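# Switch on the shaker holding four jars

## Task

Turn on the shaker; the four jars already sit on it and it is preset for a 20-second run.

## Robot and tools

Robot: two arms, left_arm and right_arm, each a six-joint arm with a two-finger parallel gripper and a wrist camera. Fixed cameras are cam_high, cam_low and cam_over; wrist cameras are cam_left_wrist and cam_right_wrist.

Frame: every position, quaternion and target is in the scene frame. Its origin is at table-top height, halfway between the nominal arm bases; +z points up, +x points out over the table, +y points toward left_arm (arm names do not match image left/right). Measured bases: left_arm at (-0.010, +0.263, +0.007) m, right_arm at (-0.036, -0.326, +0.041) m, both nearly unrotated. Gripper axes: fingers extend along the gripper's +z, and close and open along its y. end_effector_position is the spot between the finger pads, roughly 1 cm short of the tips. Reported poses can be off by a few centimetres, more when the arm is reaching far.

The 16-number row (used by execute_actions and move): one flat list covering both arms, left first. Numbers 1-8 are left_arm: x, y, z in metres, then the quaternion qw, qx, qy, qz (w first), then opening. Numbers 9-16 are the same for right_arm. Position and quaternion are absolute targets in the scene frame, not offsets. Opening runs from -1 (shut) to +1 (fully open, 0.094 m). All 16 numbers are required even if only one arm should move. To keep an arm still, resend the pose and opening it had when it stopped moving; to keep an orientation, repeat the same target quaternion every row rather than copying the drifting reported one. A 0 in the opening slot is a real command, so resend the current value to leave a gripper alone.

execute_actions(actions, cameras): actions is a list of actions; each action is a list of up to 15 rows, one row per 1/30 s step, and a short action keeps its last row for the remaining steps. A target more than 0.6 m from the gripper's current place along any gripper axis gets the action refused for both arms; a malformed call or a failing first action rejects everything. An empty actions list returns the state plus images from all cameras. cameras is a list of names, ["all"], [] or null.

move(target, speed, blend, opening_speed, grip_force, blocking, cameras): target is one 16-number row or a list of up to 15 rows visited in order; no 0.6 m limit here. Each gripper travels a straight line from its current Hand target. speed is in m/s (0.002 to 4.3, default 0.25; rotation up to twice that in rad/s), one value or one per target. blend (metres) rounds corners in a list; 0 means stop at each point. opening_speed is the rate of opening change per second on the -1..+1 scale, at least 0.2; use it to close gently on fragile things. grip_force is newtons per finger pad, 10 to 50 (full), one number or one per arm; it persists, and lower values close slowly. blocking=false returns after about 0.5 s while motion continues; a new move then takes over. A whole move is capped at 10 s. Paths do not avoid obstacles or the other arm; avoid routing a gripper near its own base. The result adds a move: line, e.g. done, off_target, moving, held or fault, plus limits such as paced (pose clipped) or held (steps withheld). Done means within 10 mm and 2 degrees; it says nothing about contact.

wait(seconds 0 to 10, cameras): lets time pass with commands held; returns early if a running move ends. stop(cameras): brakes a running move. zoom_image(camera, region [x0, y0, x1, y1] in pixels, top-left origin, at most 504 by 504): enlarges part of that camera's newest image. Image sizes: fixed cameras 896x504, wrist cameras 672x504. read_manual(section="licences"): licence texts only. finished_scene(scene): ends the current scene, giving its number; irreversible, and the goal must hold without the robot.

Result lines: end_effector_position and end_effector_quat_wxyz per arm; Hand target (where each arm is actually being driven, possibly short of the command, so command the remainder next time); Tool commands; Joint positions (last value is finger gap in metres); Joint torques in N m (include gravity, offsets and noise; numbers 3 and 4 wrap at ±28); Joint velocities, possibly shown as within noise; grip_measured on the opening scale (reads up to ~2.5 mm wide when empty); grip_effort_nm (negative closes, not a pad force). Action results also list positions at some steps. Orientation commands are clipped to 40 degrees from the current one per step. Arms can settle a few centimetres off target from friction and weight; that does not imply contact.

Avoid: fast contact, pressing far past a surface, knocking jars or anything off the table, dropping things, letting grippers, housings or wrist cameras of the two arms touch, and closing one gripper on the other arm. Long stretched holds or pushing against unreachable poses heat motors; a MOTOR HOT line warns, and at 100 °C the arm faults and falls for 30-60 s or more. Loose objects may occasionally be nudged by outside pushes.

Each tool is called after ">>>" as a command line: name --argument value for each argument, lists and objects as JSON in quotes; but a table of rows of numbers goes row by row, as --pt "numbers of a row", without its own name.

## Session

>>> execute_actions --actions '[]'

>>> zoom_image --camera "cam_over" --region '[280, 80, 620, 430]'

>>> zoom_image --camera "cam_high" --region '[280, 180, 560, 430]'

>>> zoom_image --camera "cam_low" --region '[310, 130, 650, 330]'

Scene clock: 0.00 s.
left_arm: end_effector_position=(+0.4793, +0.5063, +0.1989) grip_measured=+1.000 grip_effort_nm=n/a end_effector_quat_wxyz=(+0.183, -0.017, +0.968, -0.168) | right_arm: end_effector_position=(-0.0058, -0.0611, +0.2517) grip_measured=+1.000 grip_effort_nm=n/a end_effector_quat_wxyz=(-0.372, +0.792, -0.472, -0.106)
Joint positions: left_arm=[0.624 1.7 1.489 -1.232 0.487 0.544 0.094] | right_arm=[1.591 0.457 0.528 -0.865 0.193 -0.563 0.094]
Joint velocities: within noise
Joint torques (N m): no reading
Heat: left arm: hottest elbow 31 °C; right arm: hottest elbow 32 °C.
Hand target: left_arm +0.4856, +0.5106, +0.2109; +0.196, -0.013, +0.967, -0.160 | right_arm -0.0059, -0.0564, +0.2683; -0.385, +0.786, -0.470, -0.114
Tool commands: left_gripper/opening=+1.0 right_gripper/opening=+1.0

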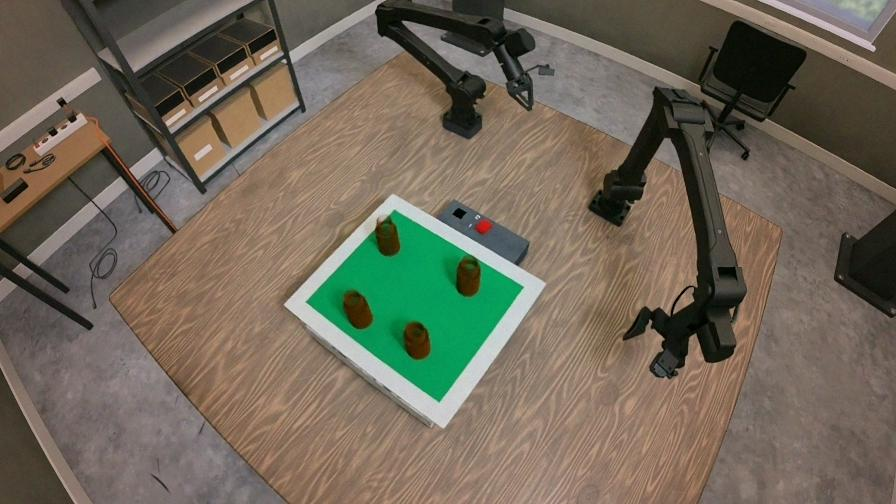

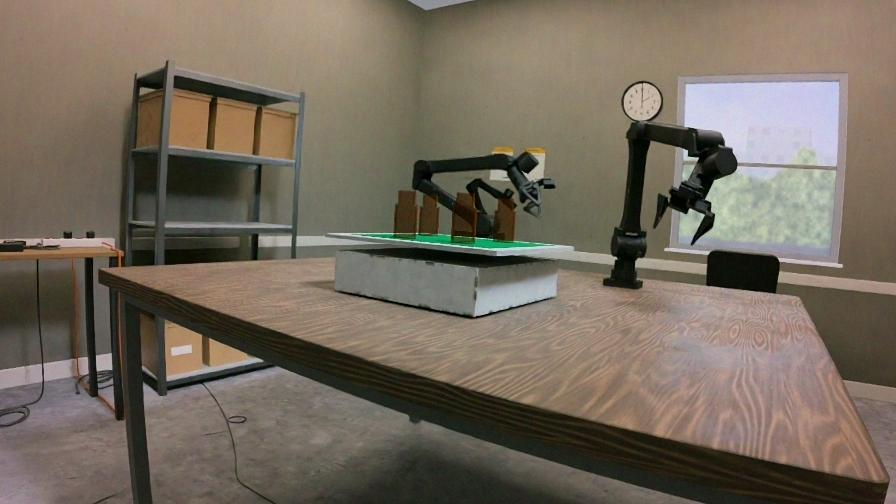

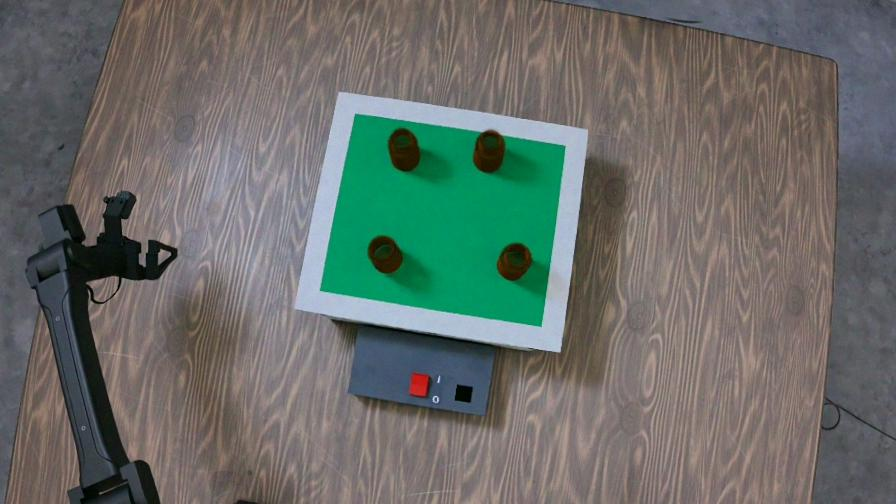

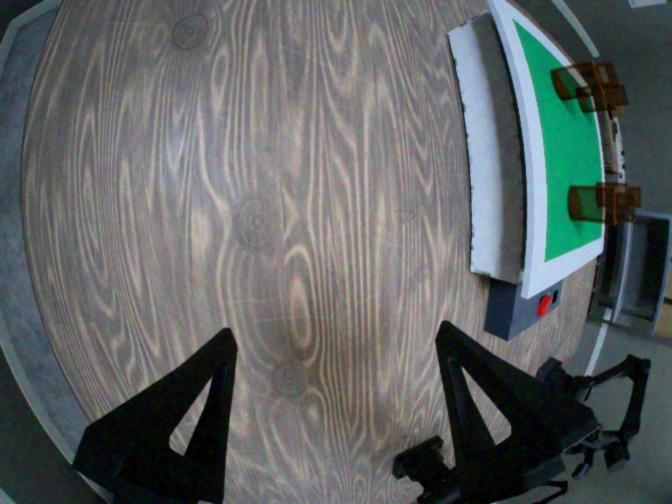

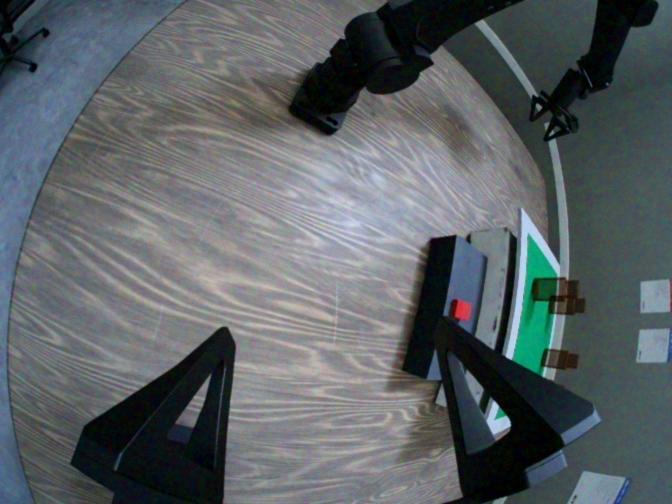

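Scaled by 1.440 from the camera's 896x504 image, which has a finer 1280x720 frame.

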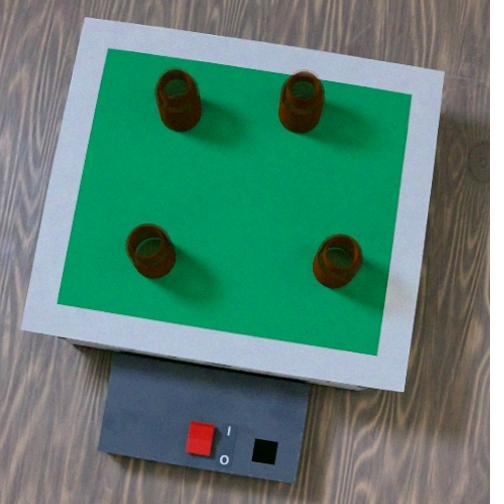

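Scaled by 1.800 from the camera's 896x504 image, which has a finer 1280x720 frame.

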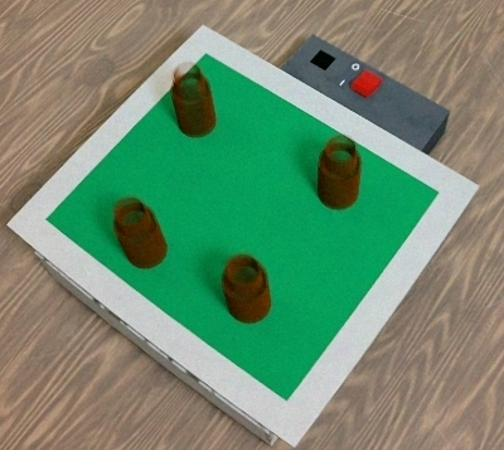

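Scaled by 1.482 from the camera's 896x504 image, which has a finer 1280x720 frame.

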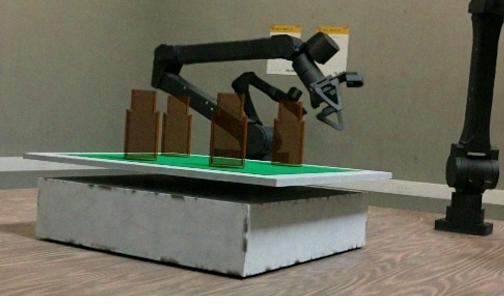

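>>> zoom_image --camera "cam_low" --region '[370, 170, 550, 270]'

>>> zoom_image --camera "cam_over" --region '[340, 100, 580, 300]'

>>> zoom_image --camera "cam_high" --region '[420, 180, 550, 280]'

Scaled by 2.800 from the camera's 896x504 image, which has a finer 1280x720 frame.

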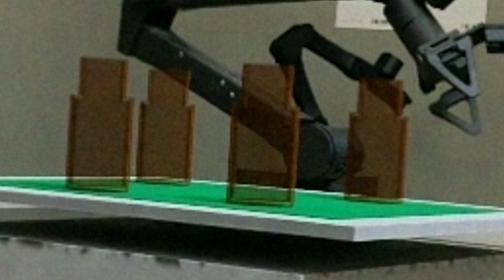

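Scaled by 2.100 from the camera's 896x504 image, which has a finer 1280x720 frame.

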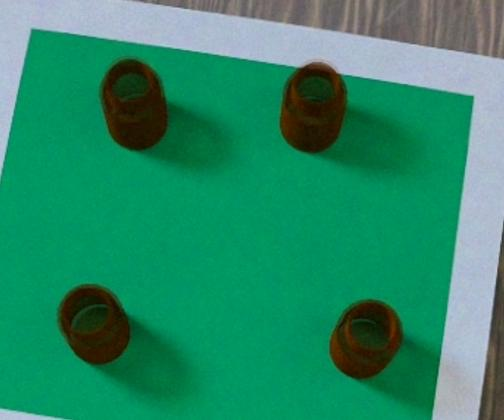

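Scaled by 3.877 from the camera's 896x504 image, which has a finer 1280x720 frame.

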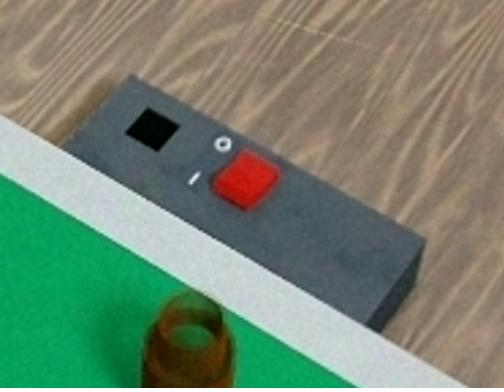

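>>> move --pt "0.36 0.28 0.30 0.22 0.17 0.955 -0.1 -0.93 -0.0058 -0.0611 0.2517 -0.372 0.792 -0.472 -0.106 1.0" --pt "0.318 0.0 0.20 0.2432 0.3304 0.9077 -0.0885 -0.93 -0.0058 -0.0611 0.2517 -0.372 0.792 -0.472 -0.106 1.0" --pt "0.3465 0.0025 0.103 0.2432 0.3304 0.9077 -0.0885 -0.93 -0.0058 -0.0611 0.2517 -0.372 0.792 -0.472 -0.106 1.0" --pt "0.345 -0.001 0.066 0.2432 0.3304 0.9077 -0.0885 -0.93 -0.0058 -0.0611 0.2517 -0.372 0.792 -0.472 -0.106 1.0" --pt "0.335 0.0 0.16 0.2432 0.3304 0.9077 -0.0885 -0.93 -0.0058 -0.0611 0.2517 -0.372 0.792 -0.472 -0.106 1.0" --speed '[0.3,0.3,0.12,0.05,0.15]' --blend '[0.08,0.02,0,0,0]' --opening_speed 0.8 --cameras '["cam_high","cam_over","cam_left_wrist"]'

Scene clock: 56.80 s.
left_arm: end_effector_position=(+0.3273, +0.0215, +0.1408) grip_measured=-0.927 grip_effort_nm=-0.16 end_effector_quat_wxyz=(+0.228, +0.332, +0.913, -0.068) | right_arm: end_effector_position=(-0.0058, -0.0611, +0.2517) grip_measured=+1.000 grip_effort_nm=-0.02 end_effector_quat_wxyz=(-0.372, +0.792, -0.472, -0.106)
Joint positions: left_arm=[-0.603 1.21 0.791 -0.671 0.01 0.079 0.003] | right_arm=[1.591 0.457 0.528 -0.865 0.193 -0.563 0.094]
Joint torques (N m): left_arm=[-2.55 -7 9.95 0.72 -0.11 -0.12] | right_arm=[0.85 0.21 10.11 1.18 0.09 0.08]
Heat: left arm: hottest elbow 34 °C; right arm: hottest elbow 42 °C.
Hand target: left_arm +0.3351, +0.0108, +0.1607; +0.243, +0.331, +0.909, -0.073 | right_arm -0.0058, -0.0611, +0.2517; -0.372, +0.792, -0.472, -0.106
Off the commanded pose: left_arm 0.030 m, 3 deg | right_arm 0.000 m, 0 deg.
move: off_target (left_arm)
Images, in order (width x height): cam_high 896x504, cam_over 896x504, cam_left_wrist 672x504.

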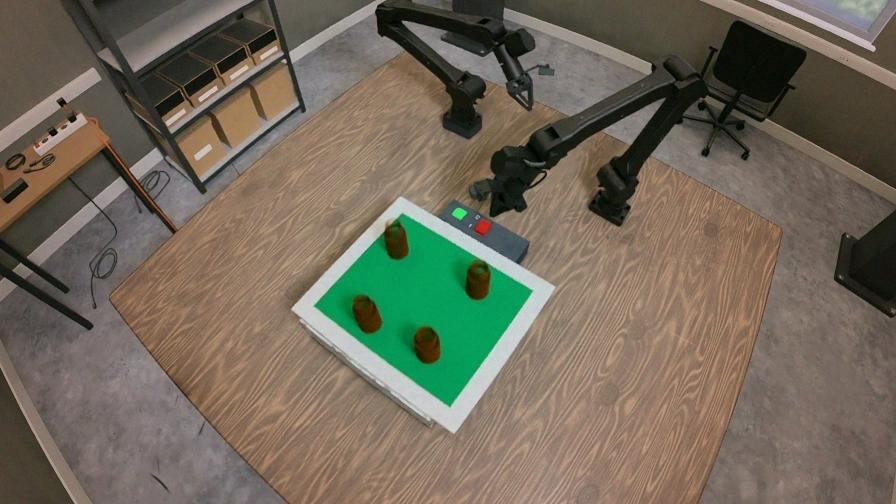

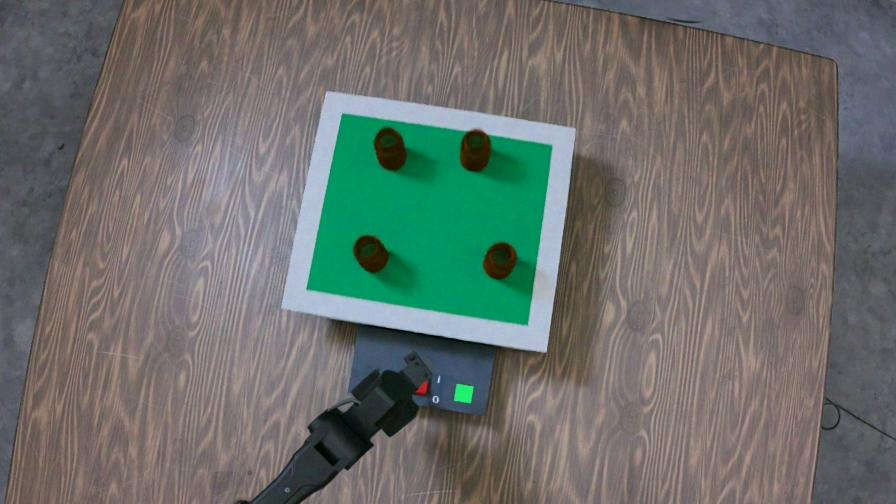

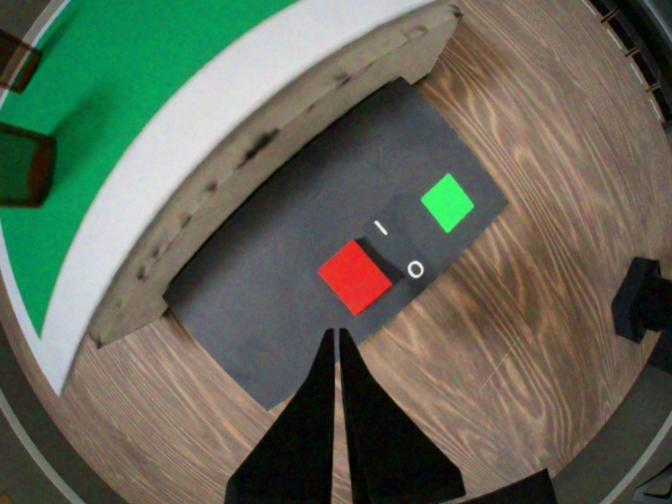

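The shaker is on (green lamp). I'll watch it through its run.

>>> wait --seconds 10 --cameras '["cam_over"]'

>>> wait --seconds 9.5 --cameras '["cam_over"]'

>>> wait --seconds 0.7 --cameras '["cam_over","cam_high"]'

Scene clock: 70.63 s.
left_arm: end_effector_position=(+0.3273, +0.0215, +0.1408) grip_measured=-0.927 grip_effort_nm=-0.16 end_effector_quat_wxyz=(+0.228, +0.332, +0.913, -0.068) | right_arm: end_effector_position=(-0.0058, -0.0611, +0.2517) grip_measured=+1.000 grip_effort_nm=-0.02 end_effector_quat_wxyz=(-0.372, +0.792, -0.472, -0.106)
Joint positions: left_arm=[-0.603 1.21 0.791 -0.671 0.01 0.079 0.003] | right_arm=[1.591 0.457 0.528 -0.865 0.193 -0.563 0.094]
Joint torques (N m): left_arm=[-2.55 -7.06 9.95 0.72 -0.11 -0.12] | right_arm=[0.85 0.21 10.1 1.2 0.09 0.08]
Heat: left arm: hottest elbow 36 °C; right arm: hottest elbow 42 °C.
Hand target: left_arm +0.3351, +0.0108, +0.1607; +0.243, +0.331, +0.909, -0.073 | right_arm -0.0058, -0.0611, +0.2517; -0.372, +0.792, -0.472, -0.106
Tool commands: left_gripper/opening=-0.93 right_gripper/opening=+1.0
Off the commanded pose: left_arm 0.030 m, 3 deg | right_arm 0.000 m, 0 deg.
wait: 10.00 s; at rest from the start
Images, in order (width x height): cam_over 896x504.

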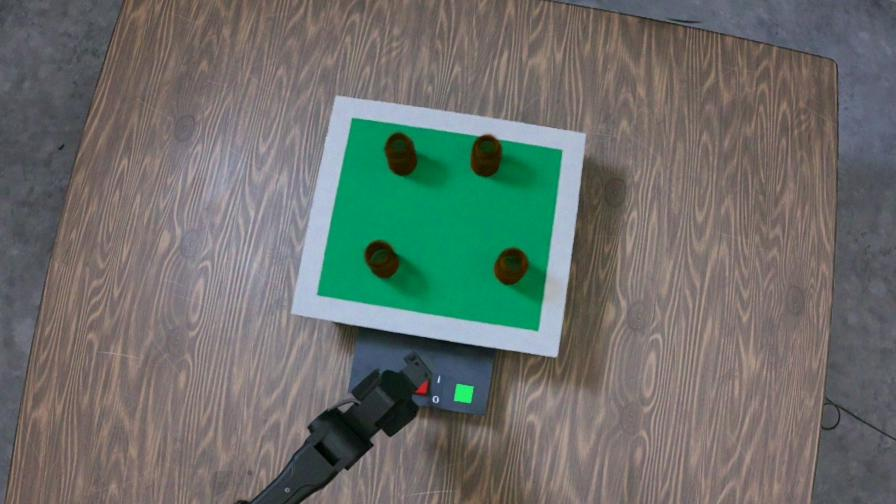

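Scene clock: 80.13 s.
left_arm: end_effector_position=(+0.3273, +0.0215, +0.1408) grip_measured=-0.927 grip_effort_nm=-0.16 end_effector_quat_wxyz=(+0.228, +0.332, +0.913, -0.068) | right_arm: end_effector_position=(-0.0058, -0.0611, +0.2517) grip_measured=+1.000 grip_effort_nm=-0.02 end_effector_quat_wxyz=(-0.372, +0.792, -0.472, -0.106)
Joint positions: left_arm=[-0.603 1.21 0.791 -0.671 0.01 0.079 0.003] | right_arm=[1.591 0.457 0.528 -0.865 0.193 -0.563 0.094]
Joint torques (N m): left_arm=[-2.49 -7 9.95 0.72 -0.12 -0.12] | right_arm=[0.91 0.26 10.1 1.2 0.09 0.08]
Heat: left arm: hottest elbow 38 °C; right arm: hottest elbow 43 °C.
Hand target: left_arm +0.3351, +0.0108, +0.1607; +0.243, +0.331, +0.909, -0.073 | right_arm -0.0058, -0.0611, +0.2517; -0.372, +0.792, -0.472, -0.106
Tool commands: left_gripper/opening=-0.93 right_gripper/opening=+1.0
Off the commanded pose: left_arm 0.030 m, 3 deg | right_arm 0.000 m, 0 deg.
wait: 9.50 s; at rest by 0.17 s
Images, in order (width x height): cam_over 896x504.

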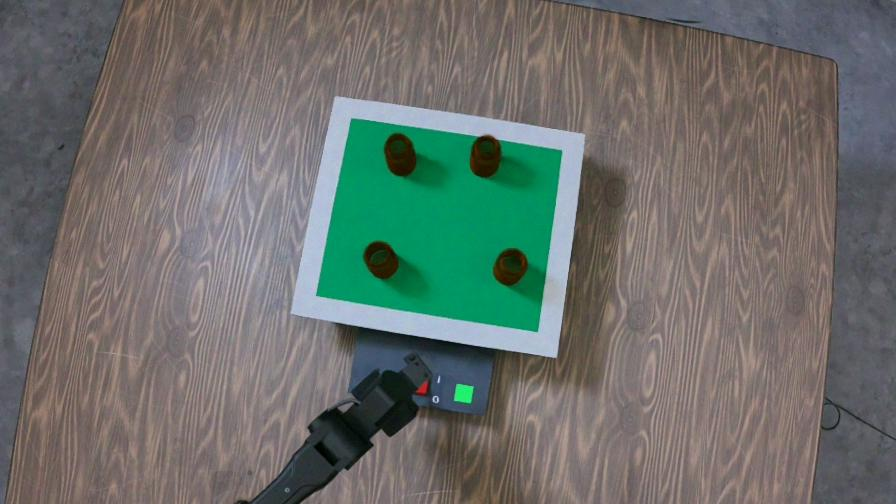

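Scene clock: 80.83 s.
left_arm: end_effector_position=(+0.3273, +0.0215, +0.1408) grip_measured=-0.927 grip_effort_nm=-0.16 end_effector_quat_wxyz=(+0.228, +0.332, +0.913, -0.068) | right_arm: end_effector_position=(-0.0058, -0.0611, +0.2517) grip_measured=+1.000 grip_effort_nm=-0.01 end_effector_quat_wxyz=(-0.372, +0.792, -0.472, -0.106)
Joint positions: left_arm=[-0.603 1.21 0.791 -0.671 0.01 0.079 0.003] | right_arm=[1.591 0.457 0.528 -0.865 0.193 -0.563 0.094]
Joint torques (N m): left_arm=[-2.55 -7 9.95 0.72 -0.11 -0.12] | right_arm=[0.91 0.21 10.11 1.2 0.09 0.08]
Heat: left arm: hottest elbow 38 °C; right arm: hottest elbow 43 °C.
Hand target: left_arm +0.3351, +0.0108, +0.1607; +0.243, +0.331, +0.909, -0.073 | right_arm -0.0058, -0.0611, +0.2517; -0.372, +0.792, -0.472, -0.106
Tool commands: left_gripper/opening=-0.93 right_gripper/opening=+1.0
Off the commanded pose: left_arm 0.030 m, 3 deg | right_arm 0.000 m, 0 deg.
wait: 0.70 s; at rest by 0.17 s
Images, in order (width x height): cam_high 896x504, cam_over 896x504.

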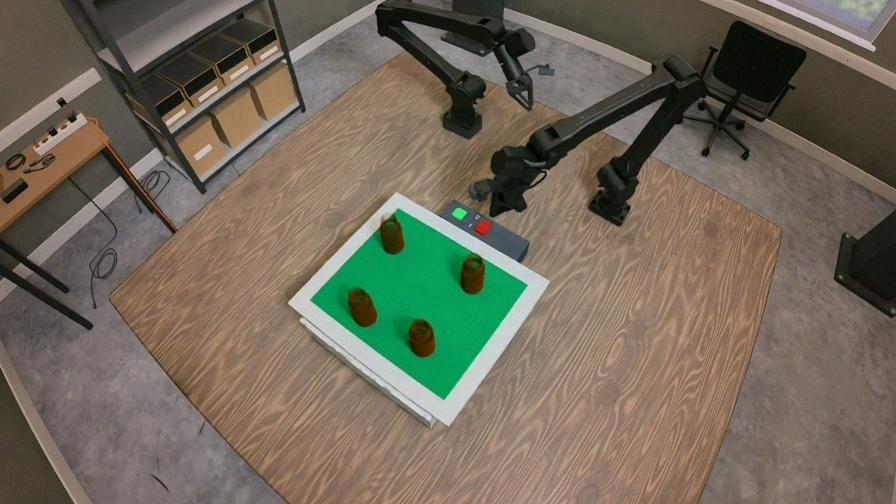

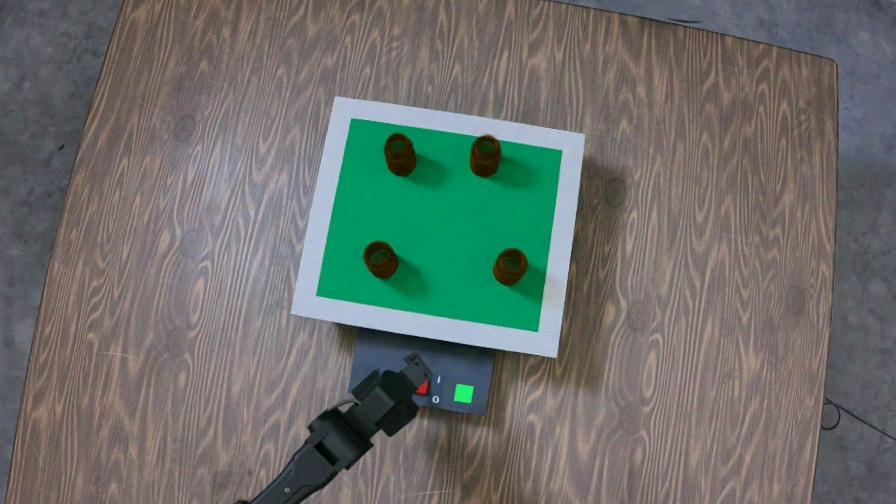

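>>> finished_scene --scene 2

The scene is finished: the task was done.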